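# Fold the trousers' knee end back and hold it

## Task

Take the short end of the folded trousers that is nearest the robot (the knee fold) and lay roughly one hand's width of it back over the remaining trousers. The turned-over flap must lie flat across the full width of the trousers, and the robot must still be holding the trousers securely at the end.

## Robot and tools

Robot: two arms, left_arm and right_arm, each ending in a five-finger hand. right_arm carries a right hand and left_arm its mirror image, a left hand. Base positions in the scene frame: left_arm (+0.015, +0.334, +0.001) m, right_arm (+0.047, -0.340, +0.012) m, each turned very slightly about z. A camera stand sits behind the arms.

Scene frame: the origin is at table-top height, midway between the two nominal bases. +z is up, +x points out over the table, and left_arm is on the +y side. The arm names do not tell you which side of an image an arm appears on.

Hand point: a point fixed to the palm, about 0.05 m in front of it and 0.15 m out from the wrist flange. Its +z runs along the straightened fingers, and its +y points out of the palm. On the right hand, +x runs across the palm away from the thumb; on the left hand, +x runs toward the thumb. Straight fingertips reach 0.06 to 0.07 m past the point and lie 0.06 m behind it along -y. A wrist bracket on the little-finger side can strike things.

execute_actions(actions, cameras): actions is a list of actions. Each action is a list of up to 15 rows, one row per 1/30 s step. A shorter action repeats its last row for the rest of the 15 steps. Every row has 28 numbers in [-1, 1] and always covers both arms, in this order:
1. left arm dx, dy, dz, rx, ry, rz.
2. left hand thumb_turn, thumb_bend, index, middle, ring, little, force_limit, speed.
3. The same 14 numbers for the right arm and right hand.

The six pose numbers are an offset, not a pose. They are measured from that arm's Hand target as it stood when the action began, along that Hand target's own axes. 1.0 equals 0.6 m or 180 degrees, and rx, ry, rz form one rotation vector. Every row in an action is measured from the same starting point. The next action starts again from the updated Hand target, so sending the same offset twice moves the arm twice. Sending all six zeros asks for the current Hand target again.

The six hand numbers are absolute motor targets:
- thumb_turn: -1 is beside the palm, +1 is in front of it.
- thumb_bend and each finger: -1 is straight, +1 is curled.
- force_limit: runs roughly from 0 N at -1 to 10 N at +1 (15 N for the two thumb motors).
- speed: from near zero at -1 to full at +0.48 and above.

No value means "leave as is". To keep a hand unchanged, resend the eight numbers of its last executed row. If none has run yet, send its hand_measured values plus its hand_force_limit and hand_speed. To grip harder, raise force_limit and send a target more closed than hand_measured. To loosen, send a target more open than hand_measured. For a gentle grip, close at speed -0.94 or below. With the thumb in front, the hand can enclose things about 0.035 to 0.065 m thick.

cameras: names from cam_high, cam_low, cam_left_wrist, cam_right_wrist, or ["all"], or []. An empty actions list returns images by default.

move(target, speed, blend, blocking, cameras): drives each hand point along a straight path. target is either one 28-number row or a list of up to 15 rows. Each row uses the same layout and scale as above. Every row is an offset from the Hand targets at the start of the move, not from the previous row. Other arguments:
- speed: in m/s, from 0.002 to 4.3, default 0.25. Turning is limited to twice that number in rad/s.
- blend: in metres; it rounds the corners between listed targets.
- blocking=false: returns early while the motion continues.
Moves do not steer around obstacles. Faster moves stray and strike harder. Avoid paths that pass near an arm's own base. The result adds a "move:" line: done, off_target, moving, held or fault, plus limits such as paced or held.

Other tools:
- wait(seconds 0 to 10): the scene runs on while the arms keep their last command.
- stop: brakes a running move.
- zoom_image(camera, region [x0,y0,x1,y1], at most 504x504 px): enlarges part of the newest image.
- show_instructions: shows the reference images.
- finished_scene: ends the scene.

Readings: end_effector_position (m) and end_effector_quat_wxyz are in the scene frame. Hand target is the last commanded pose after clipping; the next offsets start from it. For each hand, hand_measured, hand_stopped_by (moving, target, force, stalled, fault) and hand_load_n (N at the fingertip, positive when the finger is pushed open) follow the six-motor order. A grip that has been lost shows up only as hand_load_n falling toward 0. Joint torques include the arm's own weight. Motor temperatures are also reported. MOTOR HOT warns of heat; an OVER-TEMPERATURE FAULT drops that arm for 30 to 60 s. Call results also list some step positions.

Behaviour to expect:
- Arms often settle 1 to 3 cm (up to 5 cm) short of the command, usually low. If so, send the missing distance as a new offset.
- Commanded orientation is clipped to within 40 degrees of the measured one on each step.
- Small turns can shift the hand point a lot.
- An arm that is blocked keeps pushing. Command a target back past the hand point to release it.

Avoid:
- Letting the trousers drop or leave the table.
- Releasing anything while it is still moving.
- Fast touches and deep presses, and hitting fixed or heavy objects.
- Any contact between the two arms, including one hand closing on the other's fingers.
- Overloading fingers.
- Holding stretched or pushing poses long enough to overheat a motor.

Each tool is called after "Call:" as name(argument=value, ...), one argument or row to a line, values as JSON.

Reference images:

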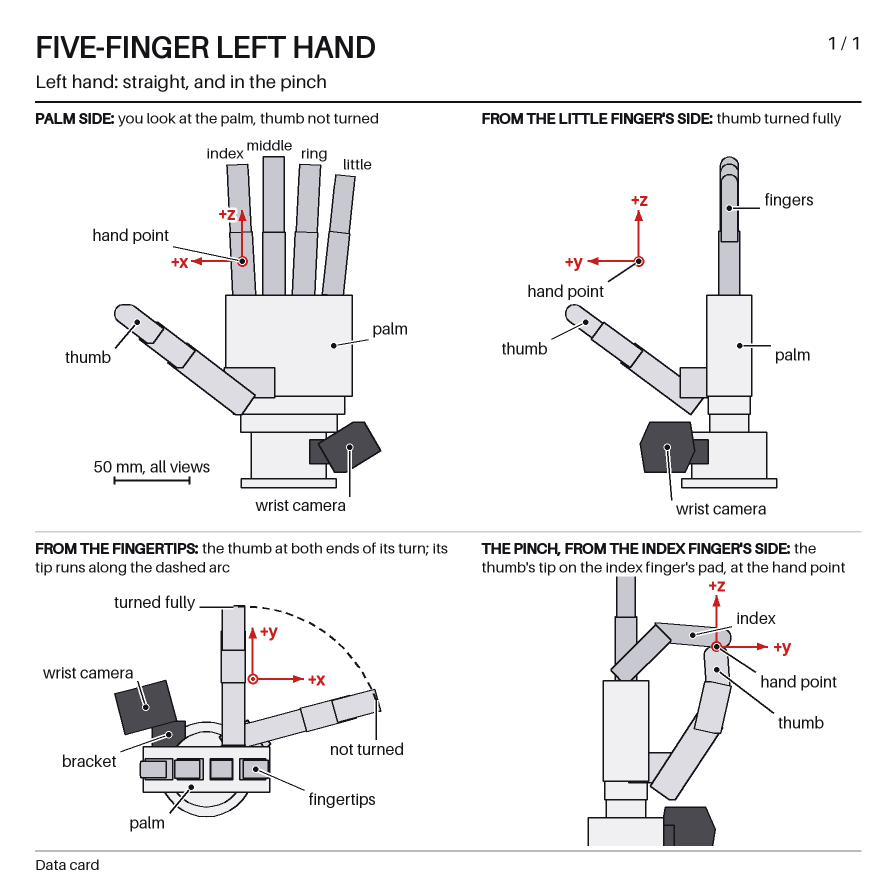

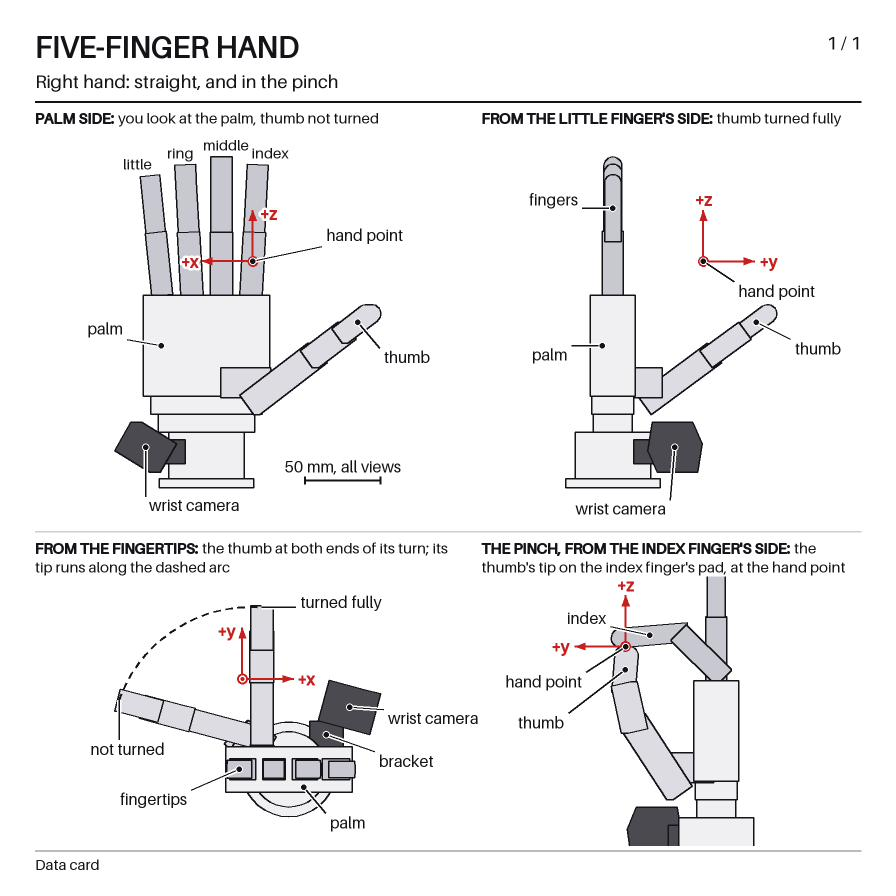

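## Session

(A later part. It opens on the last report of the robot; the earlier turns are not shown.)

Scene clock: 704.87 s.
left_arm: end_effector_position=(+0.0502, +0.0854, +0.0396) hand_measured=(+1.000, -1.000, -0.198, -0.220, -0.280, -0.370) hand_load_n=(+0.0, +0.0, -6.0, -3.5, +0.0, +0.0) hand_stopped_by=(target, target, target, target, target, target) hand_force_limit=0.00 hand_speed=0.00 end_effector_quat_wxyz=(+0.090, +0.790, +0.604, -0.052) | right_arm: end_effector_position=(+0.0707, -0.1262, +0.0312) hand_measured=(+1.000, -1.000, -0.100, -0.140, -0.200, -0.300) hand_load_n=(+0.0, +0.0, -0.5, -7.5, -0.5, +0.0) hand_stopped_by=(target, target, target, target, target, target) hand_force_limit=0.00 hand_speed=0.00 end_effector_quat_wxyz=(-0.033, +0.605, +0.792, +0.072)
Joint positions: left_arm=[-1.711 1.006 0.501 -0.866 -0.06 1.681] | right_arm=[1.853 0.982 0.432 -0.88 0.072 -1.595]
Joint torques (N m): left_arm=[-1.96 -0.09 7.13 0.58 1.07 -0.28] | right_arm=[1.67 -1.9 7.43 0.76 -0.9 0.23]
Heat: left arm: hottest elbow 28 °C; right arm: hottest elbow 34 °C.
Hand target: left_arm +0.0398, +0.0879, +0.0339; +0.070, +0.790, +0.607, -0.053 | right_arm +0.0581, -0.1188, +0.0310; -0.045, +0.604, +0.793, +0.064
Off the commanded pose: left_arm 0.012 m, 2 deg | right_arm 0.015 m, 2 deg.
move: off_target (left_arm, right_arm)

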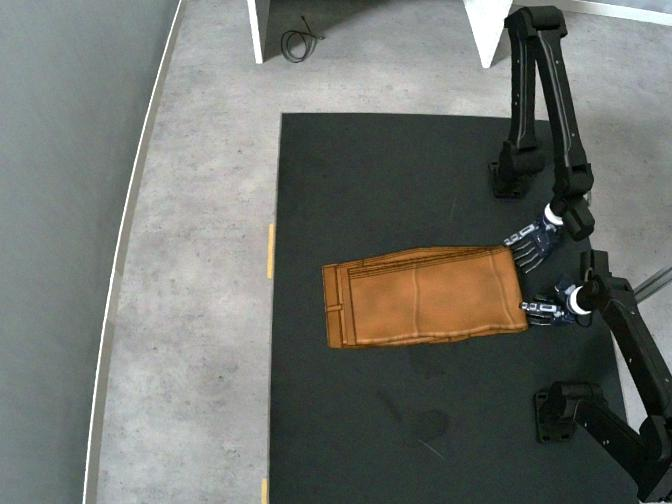

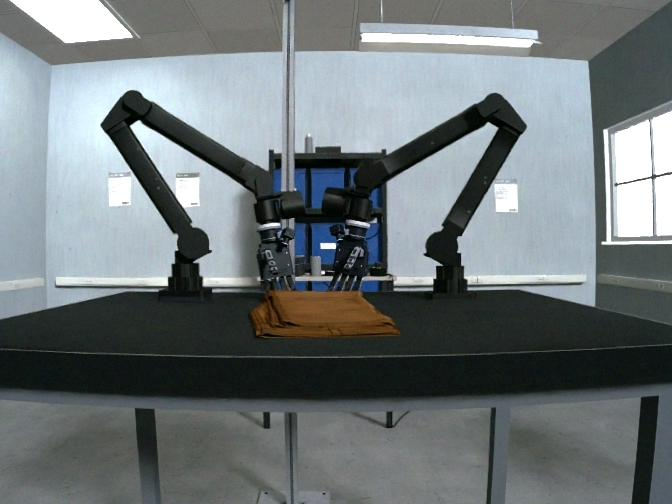

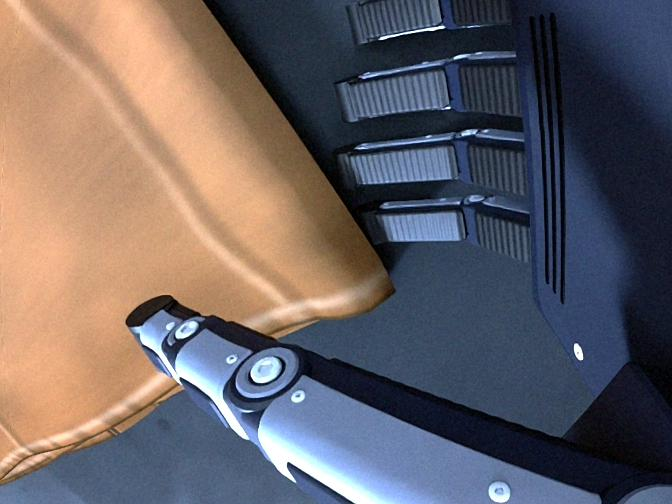

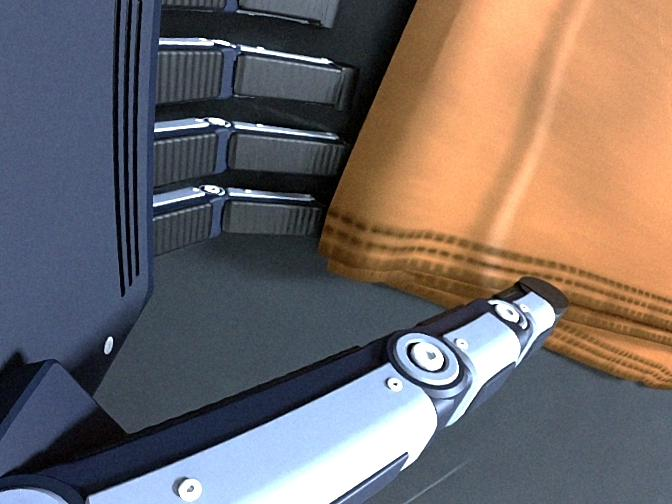

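Call:
move(
  target=[
    [0.0142,0.074,-0.0025,0,0,0,1,-1,-0.19,-0.2,-0.28,-0.37,0,0,-0.0243,0.0798,-0.0038,0,0,0,1,-1,-0.1,-0.09,-0.18,-0.3,0,0],
  ],
  speed=0.06,
  cameras=["all"],
)

Call:
zoom_image(
  camera="cam_left_wrist",
  region=[220, 100, 540, 400],
)

Call:
zoom_image(
  camera="cam_right_wrist",
  region=[200, 50, 540, 400],
)

Scene clock: 721.13 s.
left_arm: end_effector_position=(+0.0780, +0.0833, +0.0390) hand_measured=(+1.000, -1.000, -0.188, -0.200, -0.280, -0.370) hand_load_n=(+0.0, +0.0, -5.5, +0.0, +0.0, +0.0) hand_stopped_by=(target, target, target, target, target, target) hand_force_limit=0.00 hand_speed=0.00 end_effector_quat_wxyz=(+0.075, +0.790, +0.605, -0.066) | right_arm: end_effector_position=(+0.1032, -0.1213, +0.0314) hand_measured=(+1.000, -1.000, -0.100, -0.090, -0.180, -0.300) hand_load_n=(+0.0, +0.0, -2.5, +0.0, +0.0, +0.0) hand_stopped_by=(target, target, target, target, target, target) hand_force_limit=0.00 hand_speed=0.00 end_effector_quat_wxyz=(-0.047, +0.604, +0.793, +0.061)
Joint positions: left_arm=[-1.551 1.002 0.506 -0.875 0.013 1.83] | right_arm=[1.658 0.967 0.432 -0.882 0.008 -1.787]
Joint torques (N m): left_arm=[0.79 -0.38 6.65 0.59 -0.3 0.08] | right_arm=[-2.08 -3.96 6.42 0.13 0.11 -0.19]
Heat: left arm: hottest elbow 29 °C; right arm: hottest elbow 35 °C.
Hand target: left_arm +0.0850, +0.0852, +0.0359; +0.069, +0.790, +0.607, -0.054 | right_arm +0.1081, -0.1205, +0.0333; -0.045, +0.604, +0.793, +0.064
Off the commanded pose: left_arm 0.008 m, 2 deg | right_arm 0.005 m, 0 deg.
move: done

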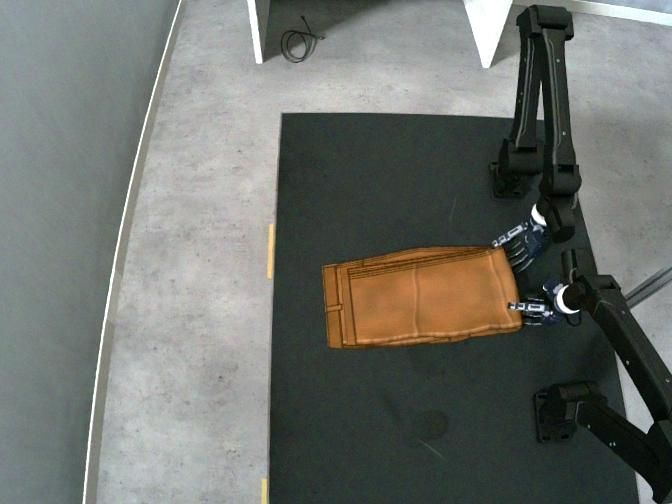

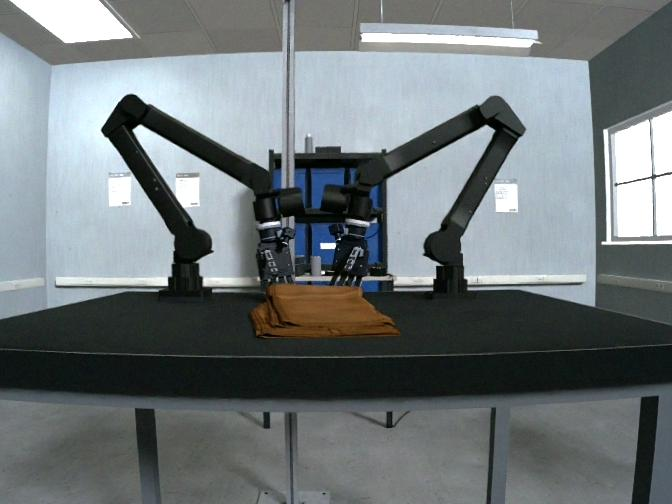

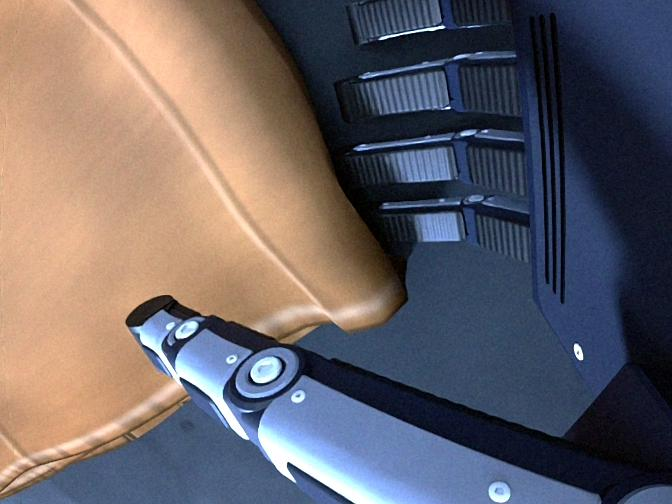

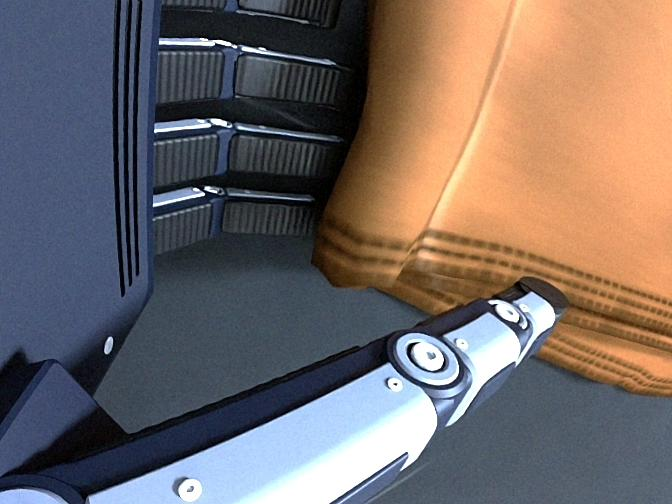

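Scaled by 1.575 from the camera's 672x504 image, which has a finer 960x720 frame.

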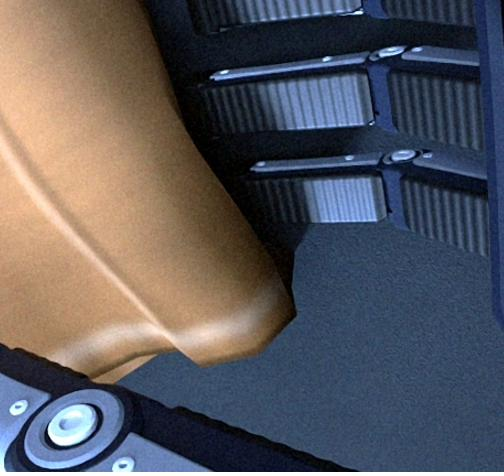

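Scaled by 1.440 from the camera's 672x504 image, which has a finer 960x720 frame.

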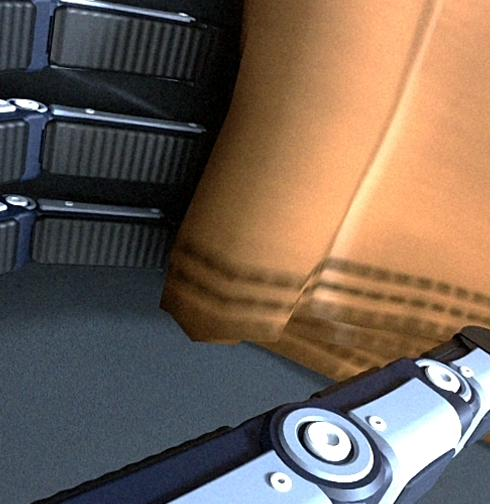

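Call:
move(
  target=[
    [0.005,0.0322,0,0,0,0,1,-1,-0.19,-0.2,-0.28,-0.37,0.2,-0.4,-0.005,0.0242,0,0,0,0,1,-1,-0.1,-0.09,-0.18,-0.3,0.2,-0.4],
    [0.005,0.0322,0,0,0,0,1,0.1,0.1,0.1,0.1,0.0,0.2,-0.4,-0.005,0.0242,0,0,0,0,1,0.1,0.1,0.1,0.1,0.0,0.2,-0.4],
  ],
  speed=0.06,
  cameras=["all"],
)

Call:
zoom_image(
  camera="cam_left_wrist",
  region=[160, 100, 540, 450],
)

Call:
zoom_image(
  camera="cam_high",
  region=[460, 200, 620, 380],
)

Scene clock: 748.73 s.
left_arm: end_effector_position=(+0.1014, +0.0861, +0.0340) hand_measured=(+1.000, +0.100, +0.100, +0.100, +0.100, +0.000) hand_load_n=(+0.0, -0.5, +0.0, +0.0, +0.0, +0.0) hand_stopped_by=(target, target, target, target, target, target) hand_force_limit=0.20 hand_speed=-0.40 end_effector_quat_wxyz=(+0.068, +0.791, +0.606, -0.054) | right_arm: end_effector_position=(+0.1190, -0.1209, +0.0315) hand_measured=(+1.000, +0.100, +0.100, +0.100, +0.100, +0.000) hand_load_n=(+0.0, +0.0, +0.0, +0.0, +0.0, +0.0) hand_stopped_by=(target, target, target, target, target, target) hand_force_limit=0.20 hand_speed=-0.40 end_effector_quat_wxyz=(-0.046, +0.602, +0.795, +0.061)
Joint positions: left_arm=[-1.457 1.03 0.508 -0.876 0.02 1.925] | right_arm=[1.581 0.967 0.432 -0.882 -0.004 -1.869]
Joint torques (N m): left_arm=[-0.62 -1.9 7.12 0.83 0.03 -0.02] | right_arm=[-1.85 -3.72 6.57 0.2 0.1 -0.08]
Heat: left arm: hottest elbow 30 °C; right arm: hottest elbow 34 °C.
Hand target: left_arm +0.1044, +0.0831, +0.0363; +0.069, +0.790, +0.607, -0.053 | right_arm +0.1229, -0.1196, +0.0335; -0.045, +0.604, +0.793, +0.063
Off the commanded pose: left_arm 0.005 m, 0 deg | right_arm 0.005 m, 0 deg.
move: done

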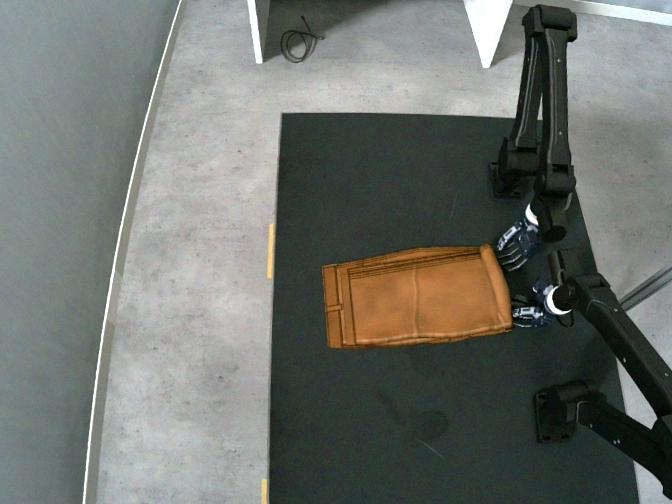

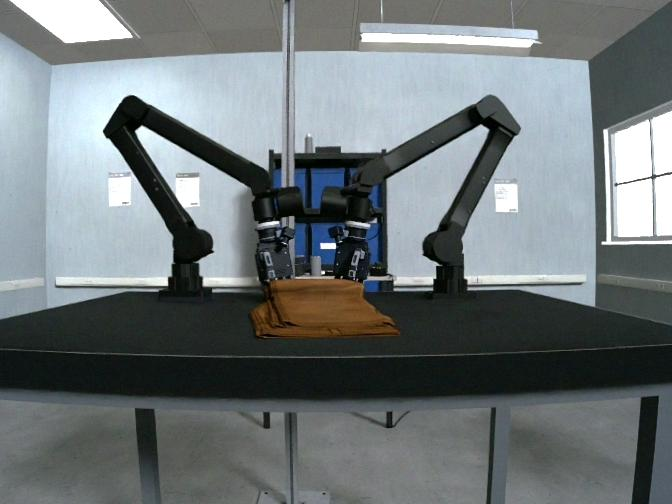

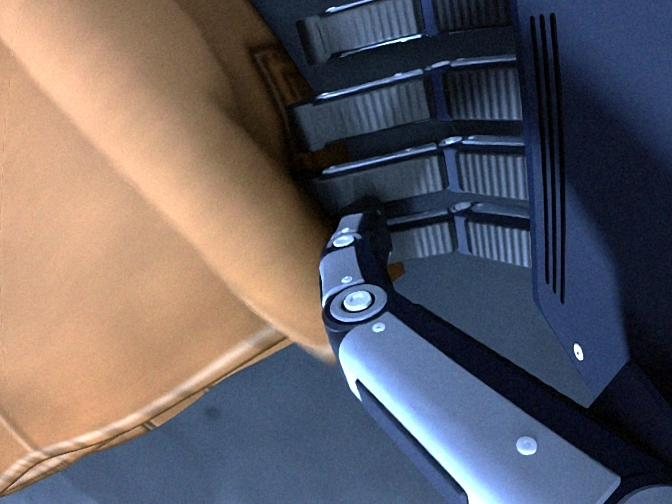

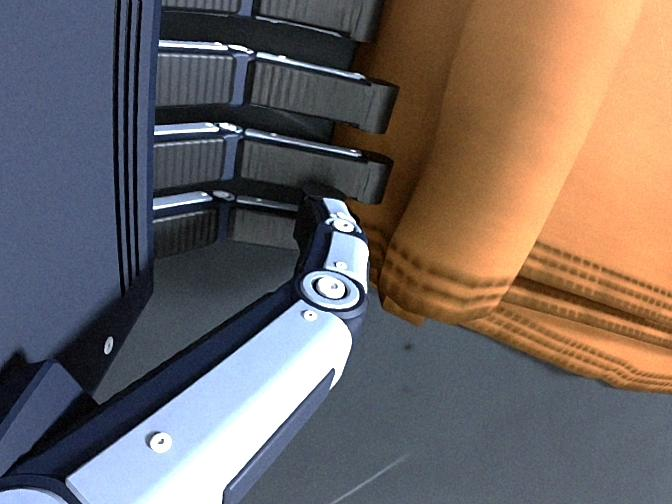

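Scaled by 1.326 from the camera's 672x504 image, which has a finer 960x720 frame.

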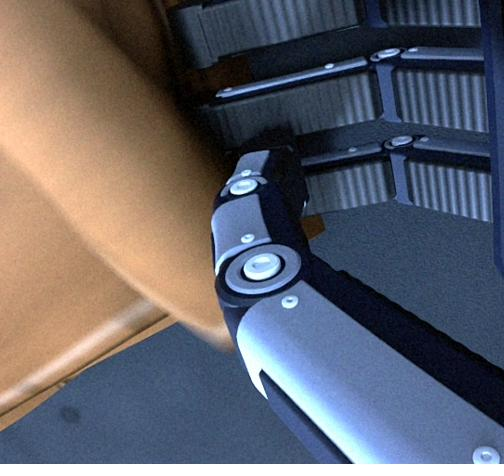

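Scaled by 2.800 from the camera's 672x504 image, which has a finer 960x720 frame.

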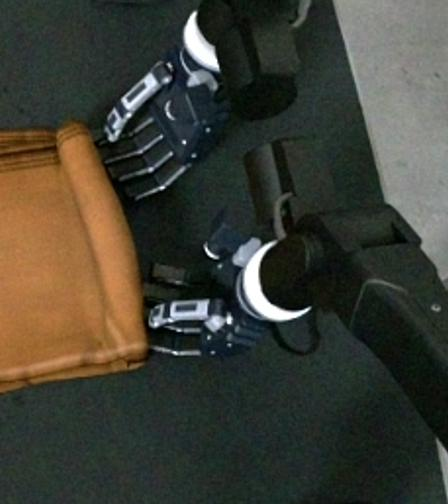

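Call:
move(
  target=[
    [-0.0142,-0.12,0,0,0,0,1,-1,-0.2,-0.2,-0.28,-0.37,0.2,0,0.0194,-0.12,0,0,0,0,1,-1,-0.1,-0.1,-0.18,-0.3,0.2,0],
  ],
  speed=0.1,
  cameras=["all"],
)

Call:
zoom_image(
  camera="cam_high",
  region=[460, 200, 620, 380],
)

Scene clock: 786.63 s.
left_arm: end_effector_position=(+0.0336, +0.0864, +0.0403) hand_measured=(+1.000, -1.000, -0.200, -0.200, -0.280, -0.370) hand_load_n=(+0.0, +0.0, -2.0, +0.0, +0.0, +0.0) hand_stopped_by=(target, target, target, target, target, target) hand_force_limit=0.20 hand_speed=0.00 end_effector_quat_wxyz=(+0.079, +0.792, +0.602, -0.061) | right_arm: end_effector_position=(+0.0571, -0.1303, +0.0311) hand_measured=(+1.000, -1.000, -0.100, -0.100, -0.180, -0.300) hand_load_n=(+0.0, +0.0, -3.5, +0.0, +0.0, -0.5) hand_stopped_by=(target, target, target, target, target, target) hand_force_limit=0.20 hand_speed=0.00 end_effector_quat_wxyz=(-0.041, +0.599, +0.797, +0.068)
Joint positions: left_arm=[-1.759 1.008 0.511 -0.879 -0.04 1.635] | right_arm=[1.909 0.966 0.427 -0.885 0.062 -1.553]
Joint torques (N m): left_arm=[-1.67 -1.49 5.78 0.54 0.14 -0.19] | right_arm=[0.73 -2.37 7.12 0.44 -0.3 0.28]
Heat: left arm: hottest elbow 31 °C; right arm: hottest elbow 34 °C.
Hand target: left_arm +0.0326, +0.0933, +0.0345; +0.069, +0.790, +0.607, -0.053 | right_arm +0.0504, -0.1273, +0.0319; -0.045, +0.604, +0.793, +0.064
Off the commanded pose: left_arm 0.009 m, 1 deg | right_arm 0.007 m, 1 deg.
move: done

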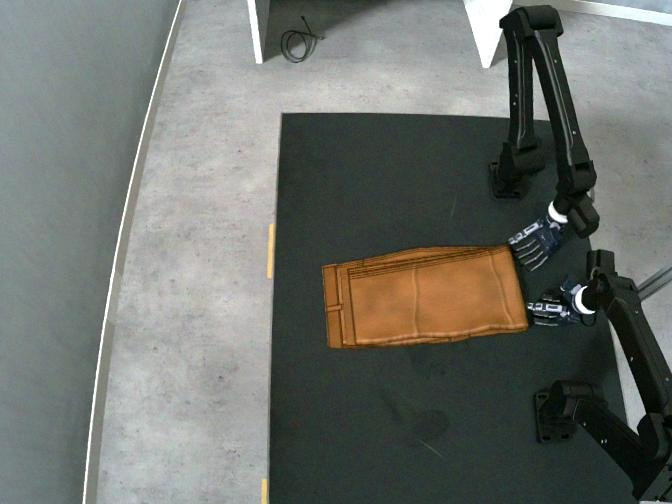

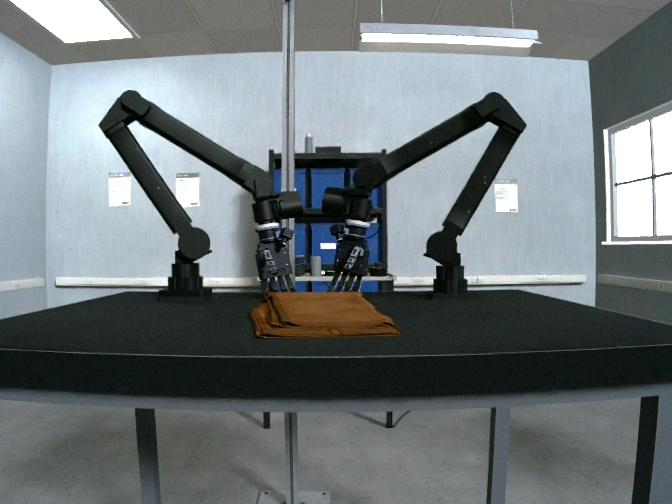

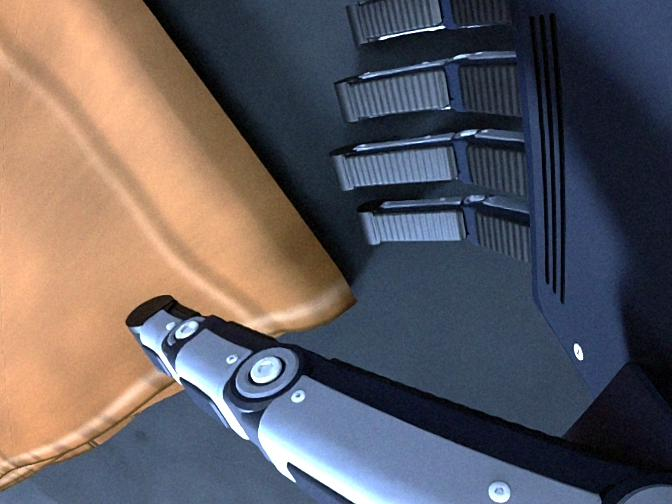

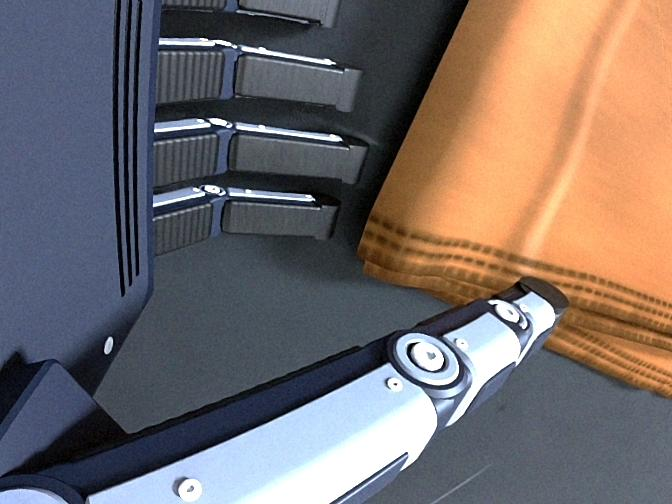

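Scaled by 2.800 from the camera's 672x504 image, which has a finer 960x720 frame.

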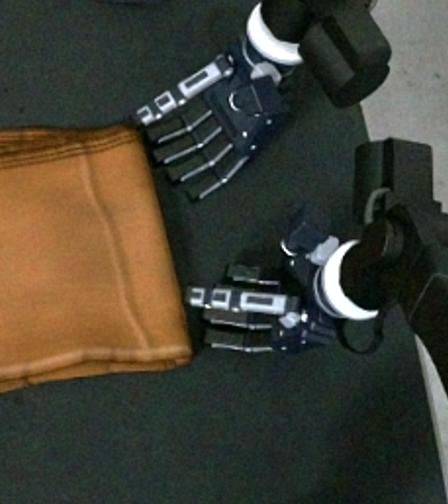

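Call:
move(
  target=[
    [-0.0218,0.0195,-0.0723,0.1321,-0.0354,-0.0242,1,-1,0,0,-0.1,-0.2,0.2,0,0,0,0,0,0,0,1,-1,-0.1,-0.1,-0.18,-0.3,0.2,0],
    [-0.005,0.0278,0.008,0.1321,-0.0354,-0.0242,1,-1,0,0,-0.1,-0.2,0.2,0,0,0,0,0,0,0,1,-1,-0.1,-0.1,-0.18,-0.3,0.2,0],
  ],
  speed=0.1,
  cameras=["all"],
)

Call:
zoom_image(
  camera="cam_high",
  region=[460, 200, 620, 380],
)

Scene clock: 826.53 s.
left_arm: end_effector_position=(+0.0457, +0.0878, +0.0324) hand_measured=(+1.000, -1.000, +0.000, +0.000, -0.100, -0.200) hand_load_n=(+0.0, +0.0, +0.0, +0.0, +0.0, +0.5) hand_stopped_by=(target, target, target, target, target, target) hand_force_limit=0.20 hand_speed=0.00 end_effector_quat_wxyz=(-0.068, +0.759, +0.608, -0.220) | right_arm: end_effector_position=(+0.0570, -0.1304, +0.0311) hand_measured=(+1.000, -1.000, -0.100, -0.100, -0.180, -0.300) hand_load_n=(+0.0, +0.0, -3.5, +0.5, +0.0, +0.0) hand_stopped_by=(target, target, target, target, target, target) hand_force_limit=0.20 hand_speed=0.00 end_effector_quat_wxyz=(-0.041, +0.599, +0.797, +0.068)
Joint positions: left_arm=[-1.322 1.056 0.551 -0.991 0.46 2.001] | right_arm=[1.909 0.966 0.427 -0.885 0.062 -1.553]
Joint torques (N m): left_arm=[-0.44 -2.61 6.11 1.13 0.54 0.01] | right_arm=[0.79 -2.37 7.09 0.42 -0.3 0.29]
Heat: left arm: hottest elbow 29 °C; right arm: hottest elbow 36 °C.
Hand target: left_arm +0.0479, +0.0853, +0.0310; -0.063, +0.760, +0.607, -0.223 | right_arm +0.0504, -0.1274, +0.0319; -0.045, +0.604, +0.793, +0.064
Off the commanded pose: left_arm 0.004 m, 1 deg | right_arm 0.007 m, 1 deg.
move: done

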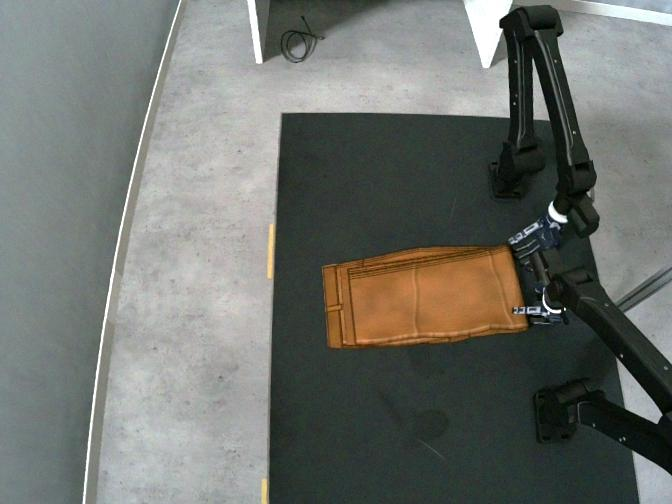

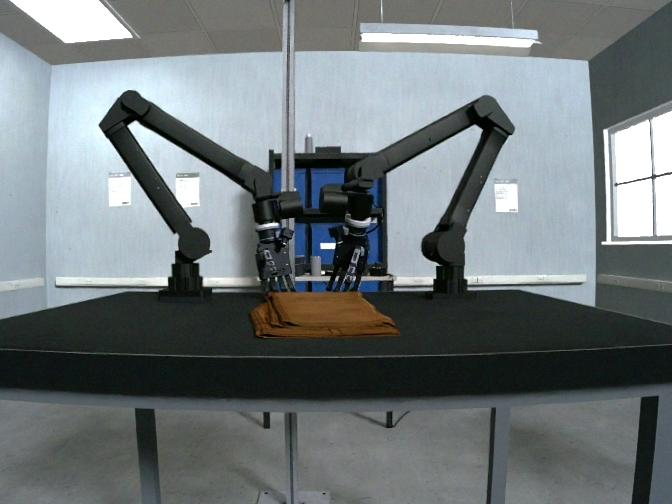

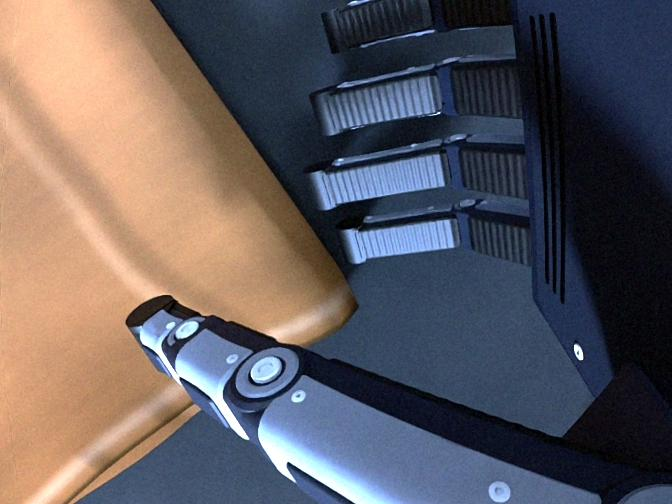

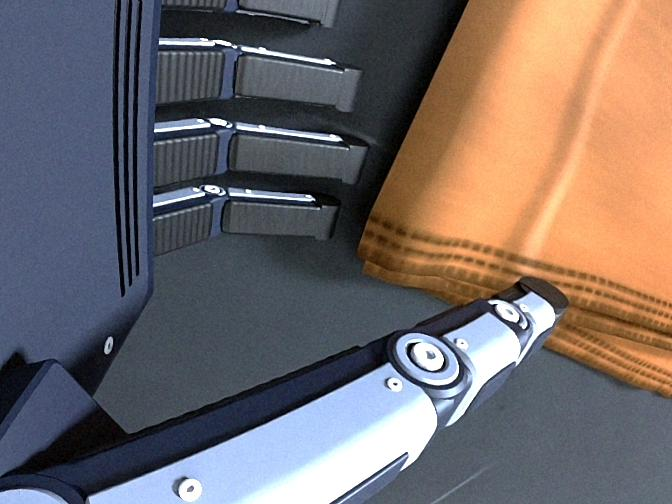

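Scaled by 2.800 from the camera's 672x504 image, which has a finer 960x720 frame.

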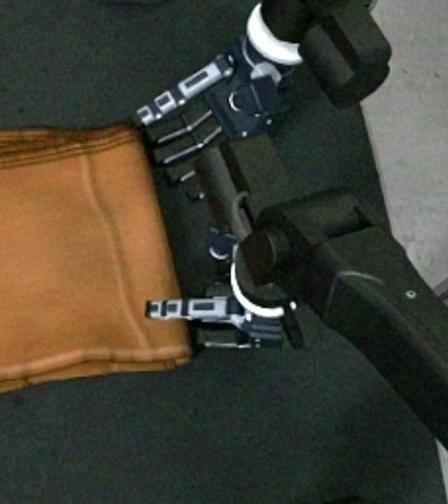

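Call:
move(
  target=[
    [0.0063,0.0287,-0.008,0,0,0,1,-1,0,0,-0.1,-0.2,0.2,0,0,0,0,0,0,0,1,-1,-0.1,-0.1,-0.18,-0.3,0.2,0],
    [0.0063,0.0287,-0.008,0,0,0,1,0,0.1,0.1,0,-0.1,0.2,-0.3,0,0,0,0,0,0,1,-1,-0.1,-0.1,-0.18,-0.3,0.2,0],
  ],
  speed=0.06,
  cameras=["all"],
)

Call:
zoom_image(
  camera="cam_left_wrist",
  region=[160, 100, 540, 450],
)

Scene clock: 834.40 s.
left_arm: end_effector_position=(+0.0621, +0.0880, +0.0276) hand_measured=(+1.000, +0.000, +0.100, +0.100, +0.000, -0.100) hand_load_n=(+0.0, +0.0, +0.0, +0.5, +0.0, +0.0) hand_stopped_by=(target, target, target, target, target, target) hand_force_limit=0.20 hand_speed=-0.30 end_effector_quat_wxyz=(-0.064, +0.758, +0.610, -0.222) | right_arm: end_effector_position=(+0.0570, -0.1304, +0.0311) hand_measured=(+1.000, -1.000, -0.100, -0.100, -0.180, -0.300) hand_load_n=(-0.5, +0.0, -3.5, +0.0, +0.0, +0.0) hand_stopped_by=(target, target, target, target, target, target) hand_force_limit=0.20 hand_speed=0.00 end_effector_quat_wxyz=(-0.041, +0.599, +0.797, +0.068)
Joint positions: left_arm=[-1.254 1.079 0.551 -0.991 0.464 2.07] | right_arm=[1.909 0.966 0.427 -0.885 0.062 -1.553]
Joint torques (N m): left_arm=[-0.21 -2.61 6.68 0.64 0.35 0.01] | right_arm=[0.79 -2.32 7.09 0.4 -0.3 0.28]
Heat: left arm: hottest elbow 29 °C; right arm: hottest elbow 36 °C.
Hand target: left_arm +0.0660, +0.0854, +0.0280; -0.063, +0.760, +0.607, -0.223 | right_arm +0.0504, -0.1274, +0.0319; -0.045, +0.604, +0.793, +0.064
Off the commanded pose: left_arm 0.005 m, 0 deg | right_arm 0.007 m, 1 deg.
joint sent to its limit (left arm) — joint 6 (wrist roll), upper limit. The joint targets still meet the commanded pose.
move: done

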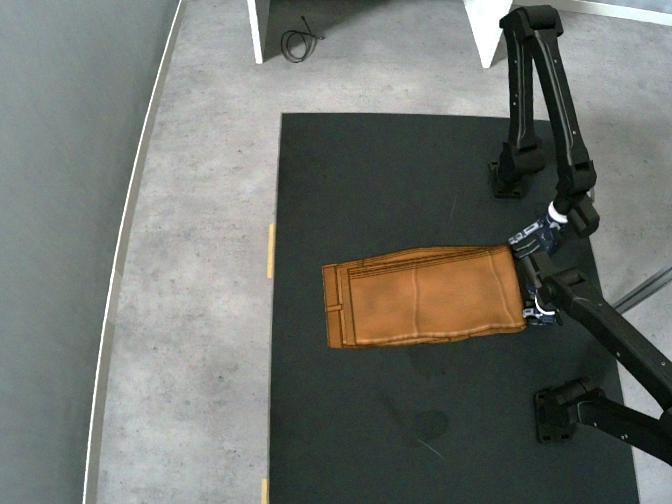

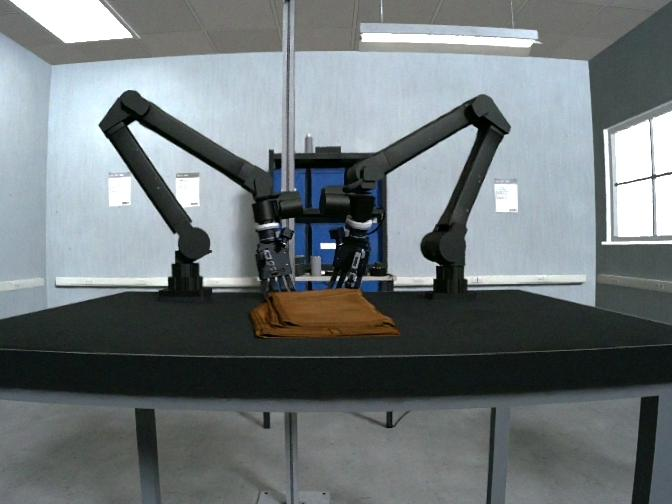

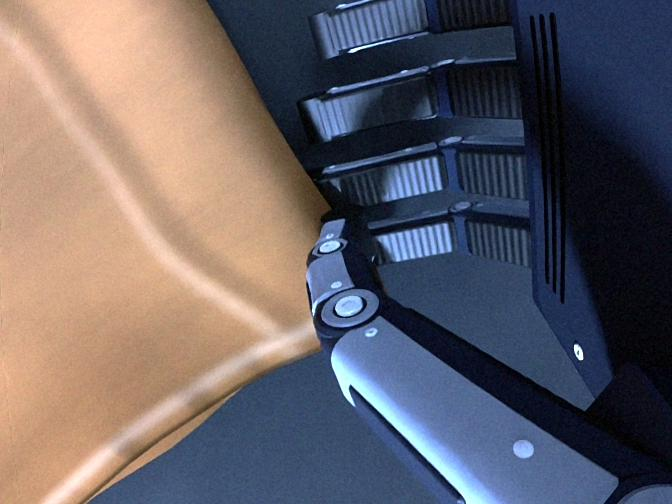

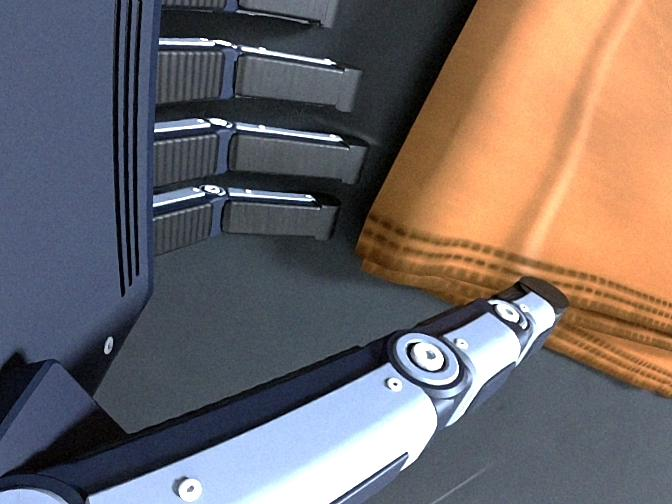

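Scaled by 1.326 from the camera's 672x504 image, which has a finer 960x720 frame.

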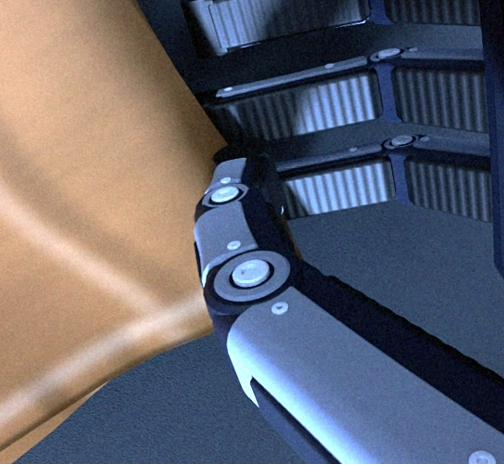

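Call:
move(
  target=[
    [-0.0188,-0.0198,-0.0742,0.0819,-0.0105,-0.0975,1,-0.5,-0.2,-0.2,-0.25,-0.3,0.2,0,0,0,0,0,0,0,1,-1,-0.1,-0.1,-0.18,-0.3,0.2,0],
    [0.0008,0.0077,-0.0072,0.0819,-0.0105,-0.0975,1,-0.5,-0.2,-0.2,-0.25,-0.3,0.2,0,0,0,0,0,0,0,1,-1,-0.1,-0.1,-0.18,-0.3,0.2,0],
  ],
  speed=0.1,
  cameras=["all"],
)

Call:
zoom_image(
  camera="cam_high",
  region=[460, 200, 620, 380],
)

Scene clock: 869.37 s.
left_arm: end_effector_position=(+0.0697, +0.0859, +0.0327) hand_measured=(+1.000, -0.500, -0.200, -0.200, -0.250, -0.300) hand_load_n=(+0.0, +0.0, +0.0, +0.0, +0.0, +0.0) hand_stopped_by=(target, target, target, target, target, target) hand_force_limit=0.20 hand_speed=0.00 end_effector_quat_wxyz=(-0.184, +0.640, +0.685, -0.295) | right_arm: end_effector_position=(+0.0570, -0.1304, +0.0311) hand_measured=(+1.000, -1.000, -0.100, -0.100, -0.180, -0.300) hand_load_n=(+0.0, +0.0, -3.5, +0.0, +0.0, +0.0) hand_stopped_by=(target, target, target, target, target, target) hand_force_limit=0.20 hand_speed=0.00 end_effector_quat_wxyz=(-0.041, +0.599, +0.797, +0.068)
Joint positions: left_arm=[-1.049 1.29 0.677 -1.158 0.687 2.073] | right_arm=[1.909 0.966 0.427 -0.885 0.062 -1.553]
Joint torques (N m): left_arm=[-0.56 -5.66 5.22 0.59 0.69 -0.04] | right_arm=[0.85 -2.37 7.1 0.44 -0.3 0.28]
Heat: left arm: hottest elbow 29 °C; right arm: hottest elbow 36 °C.
Hand target: left_arm +0.0720, +0.0854, +0.0300; -0.183, +0.640, +0.683, -0.299 | right_arm +0.0504, -0.1274, +0.0319; -0.045, +0.604, +0.793, +0.064
Off the commanded pose: left_arm 0.004 m, 1 deg | right_arm 0.007 m, 1 deg.
joint sent to its limit (left arm) — joint 6 (wrist roll), upper limit. The joint targets still meet the commanded pose.
move: done

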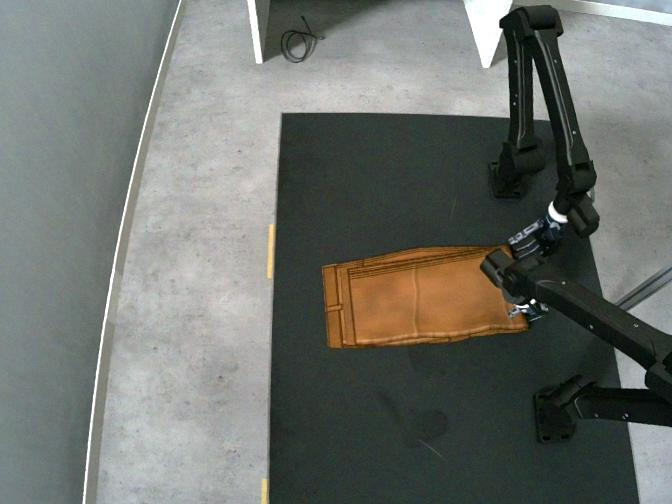

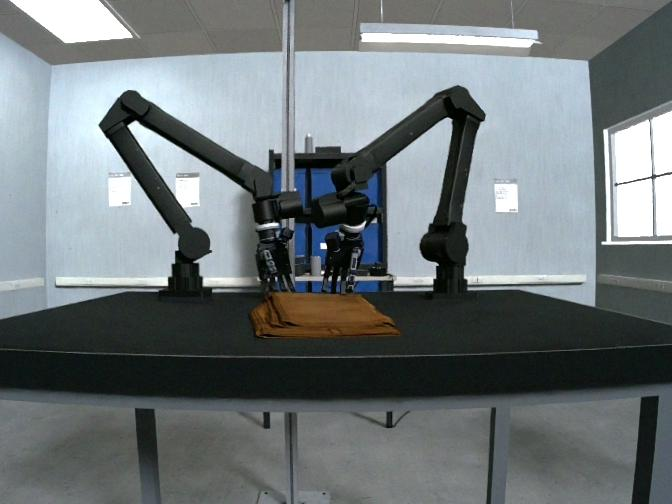

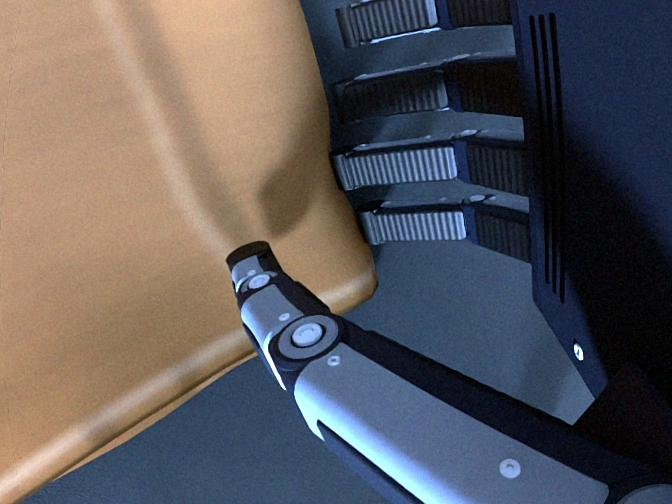

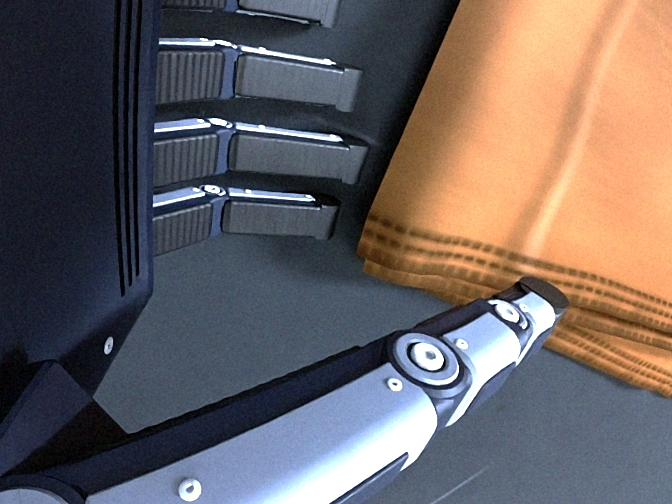

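Scaled by 2.800 from the camera's 672x504 image, which has a finer 960x720 frame.

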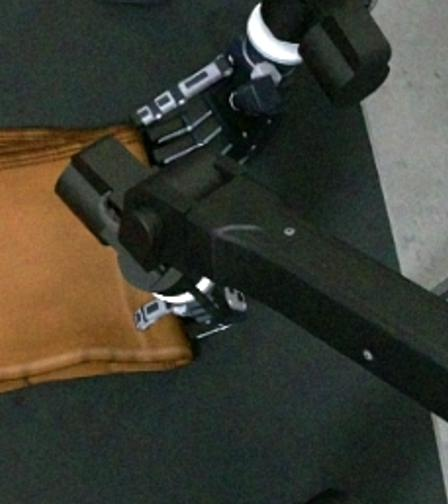

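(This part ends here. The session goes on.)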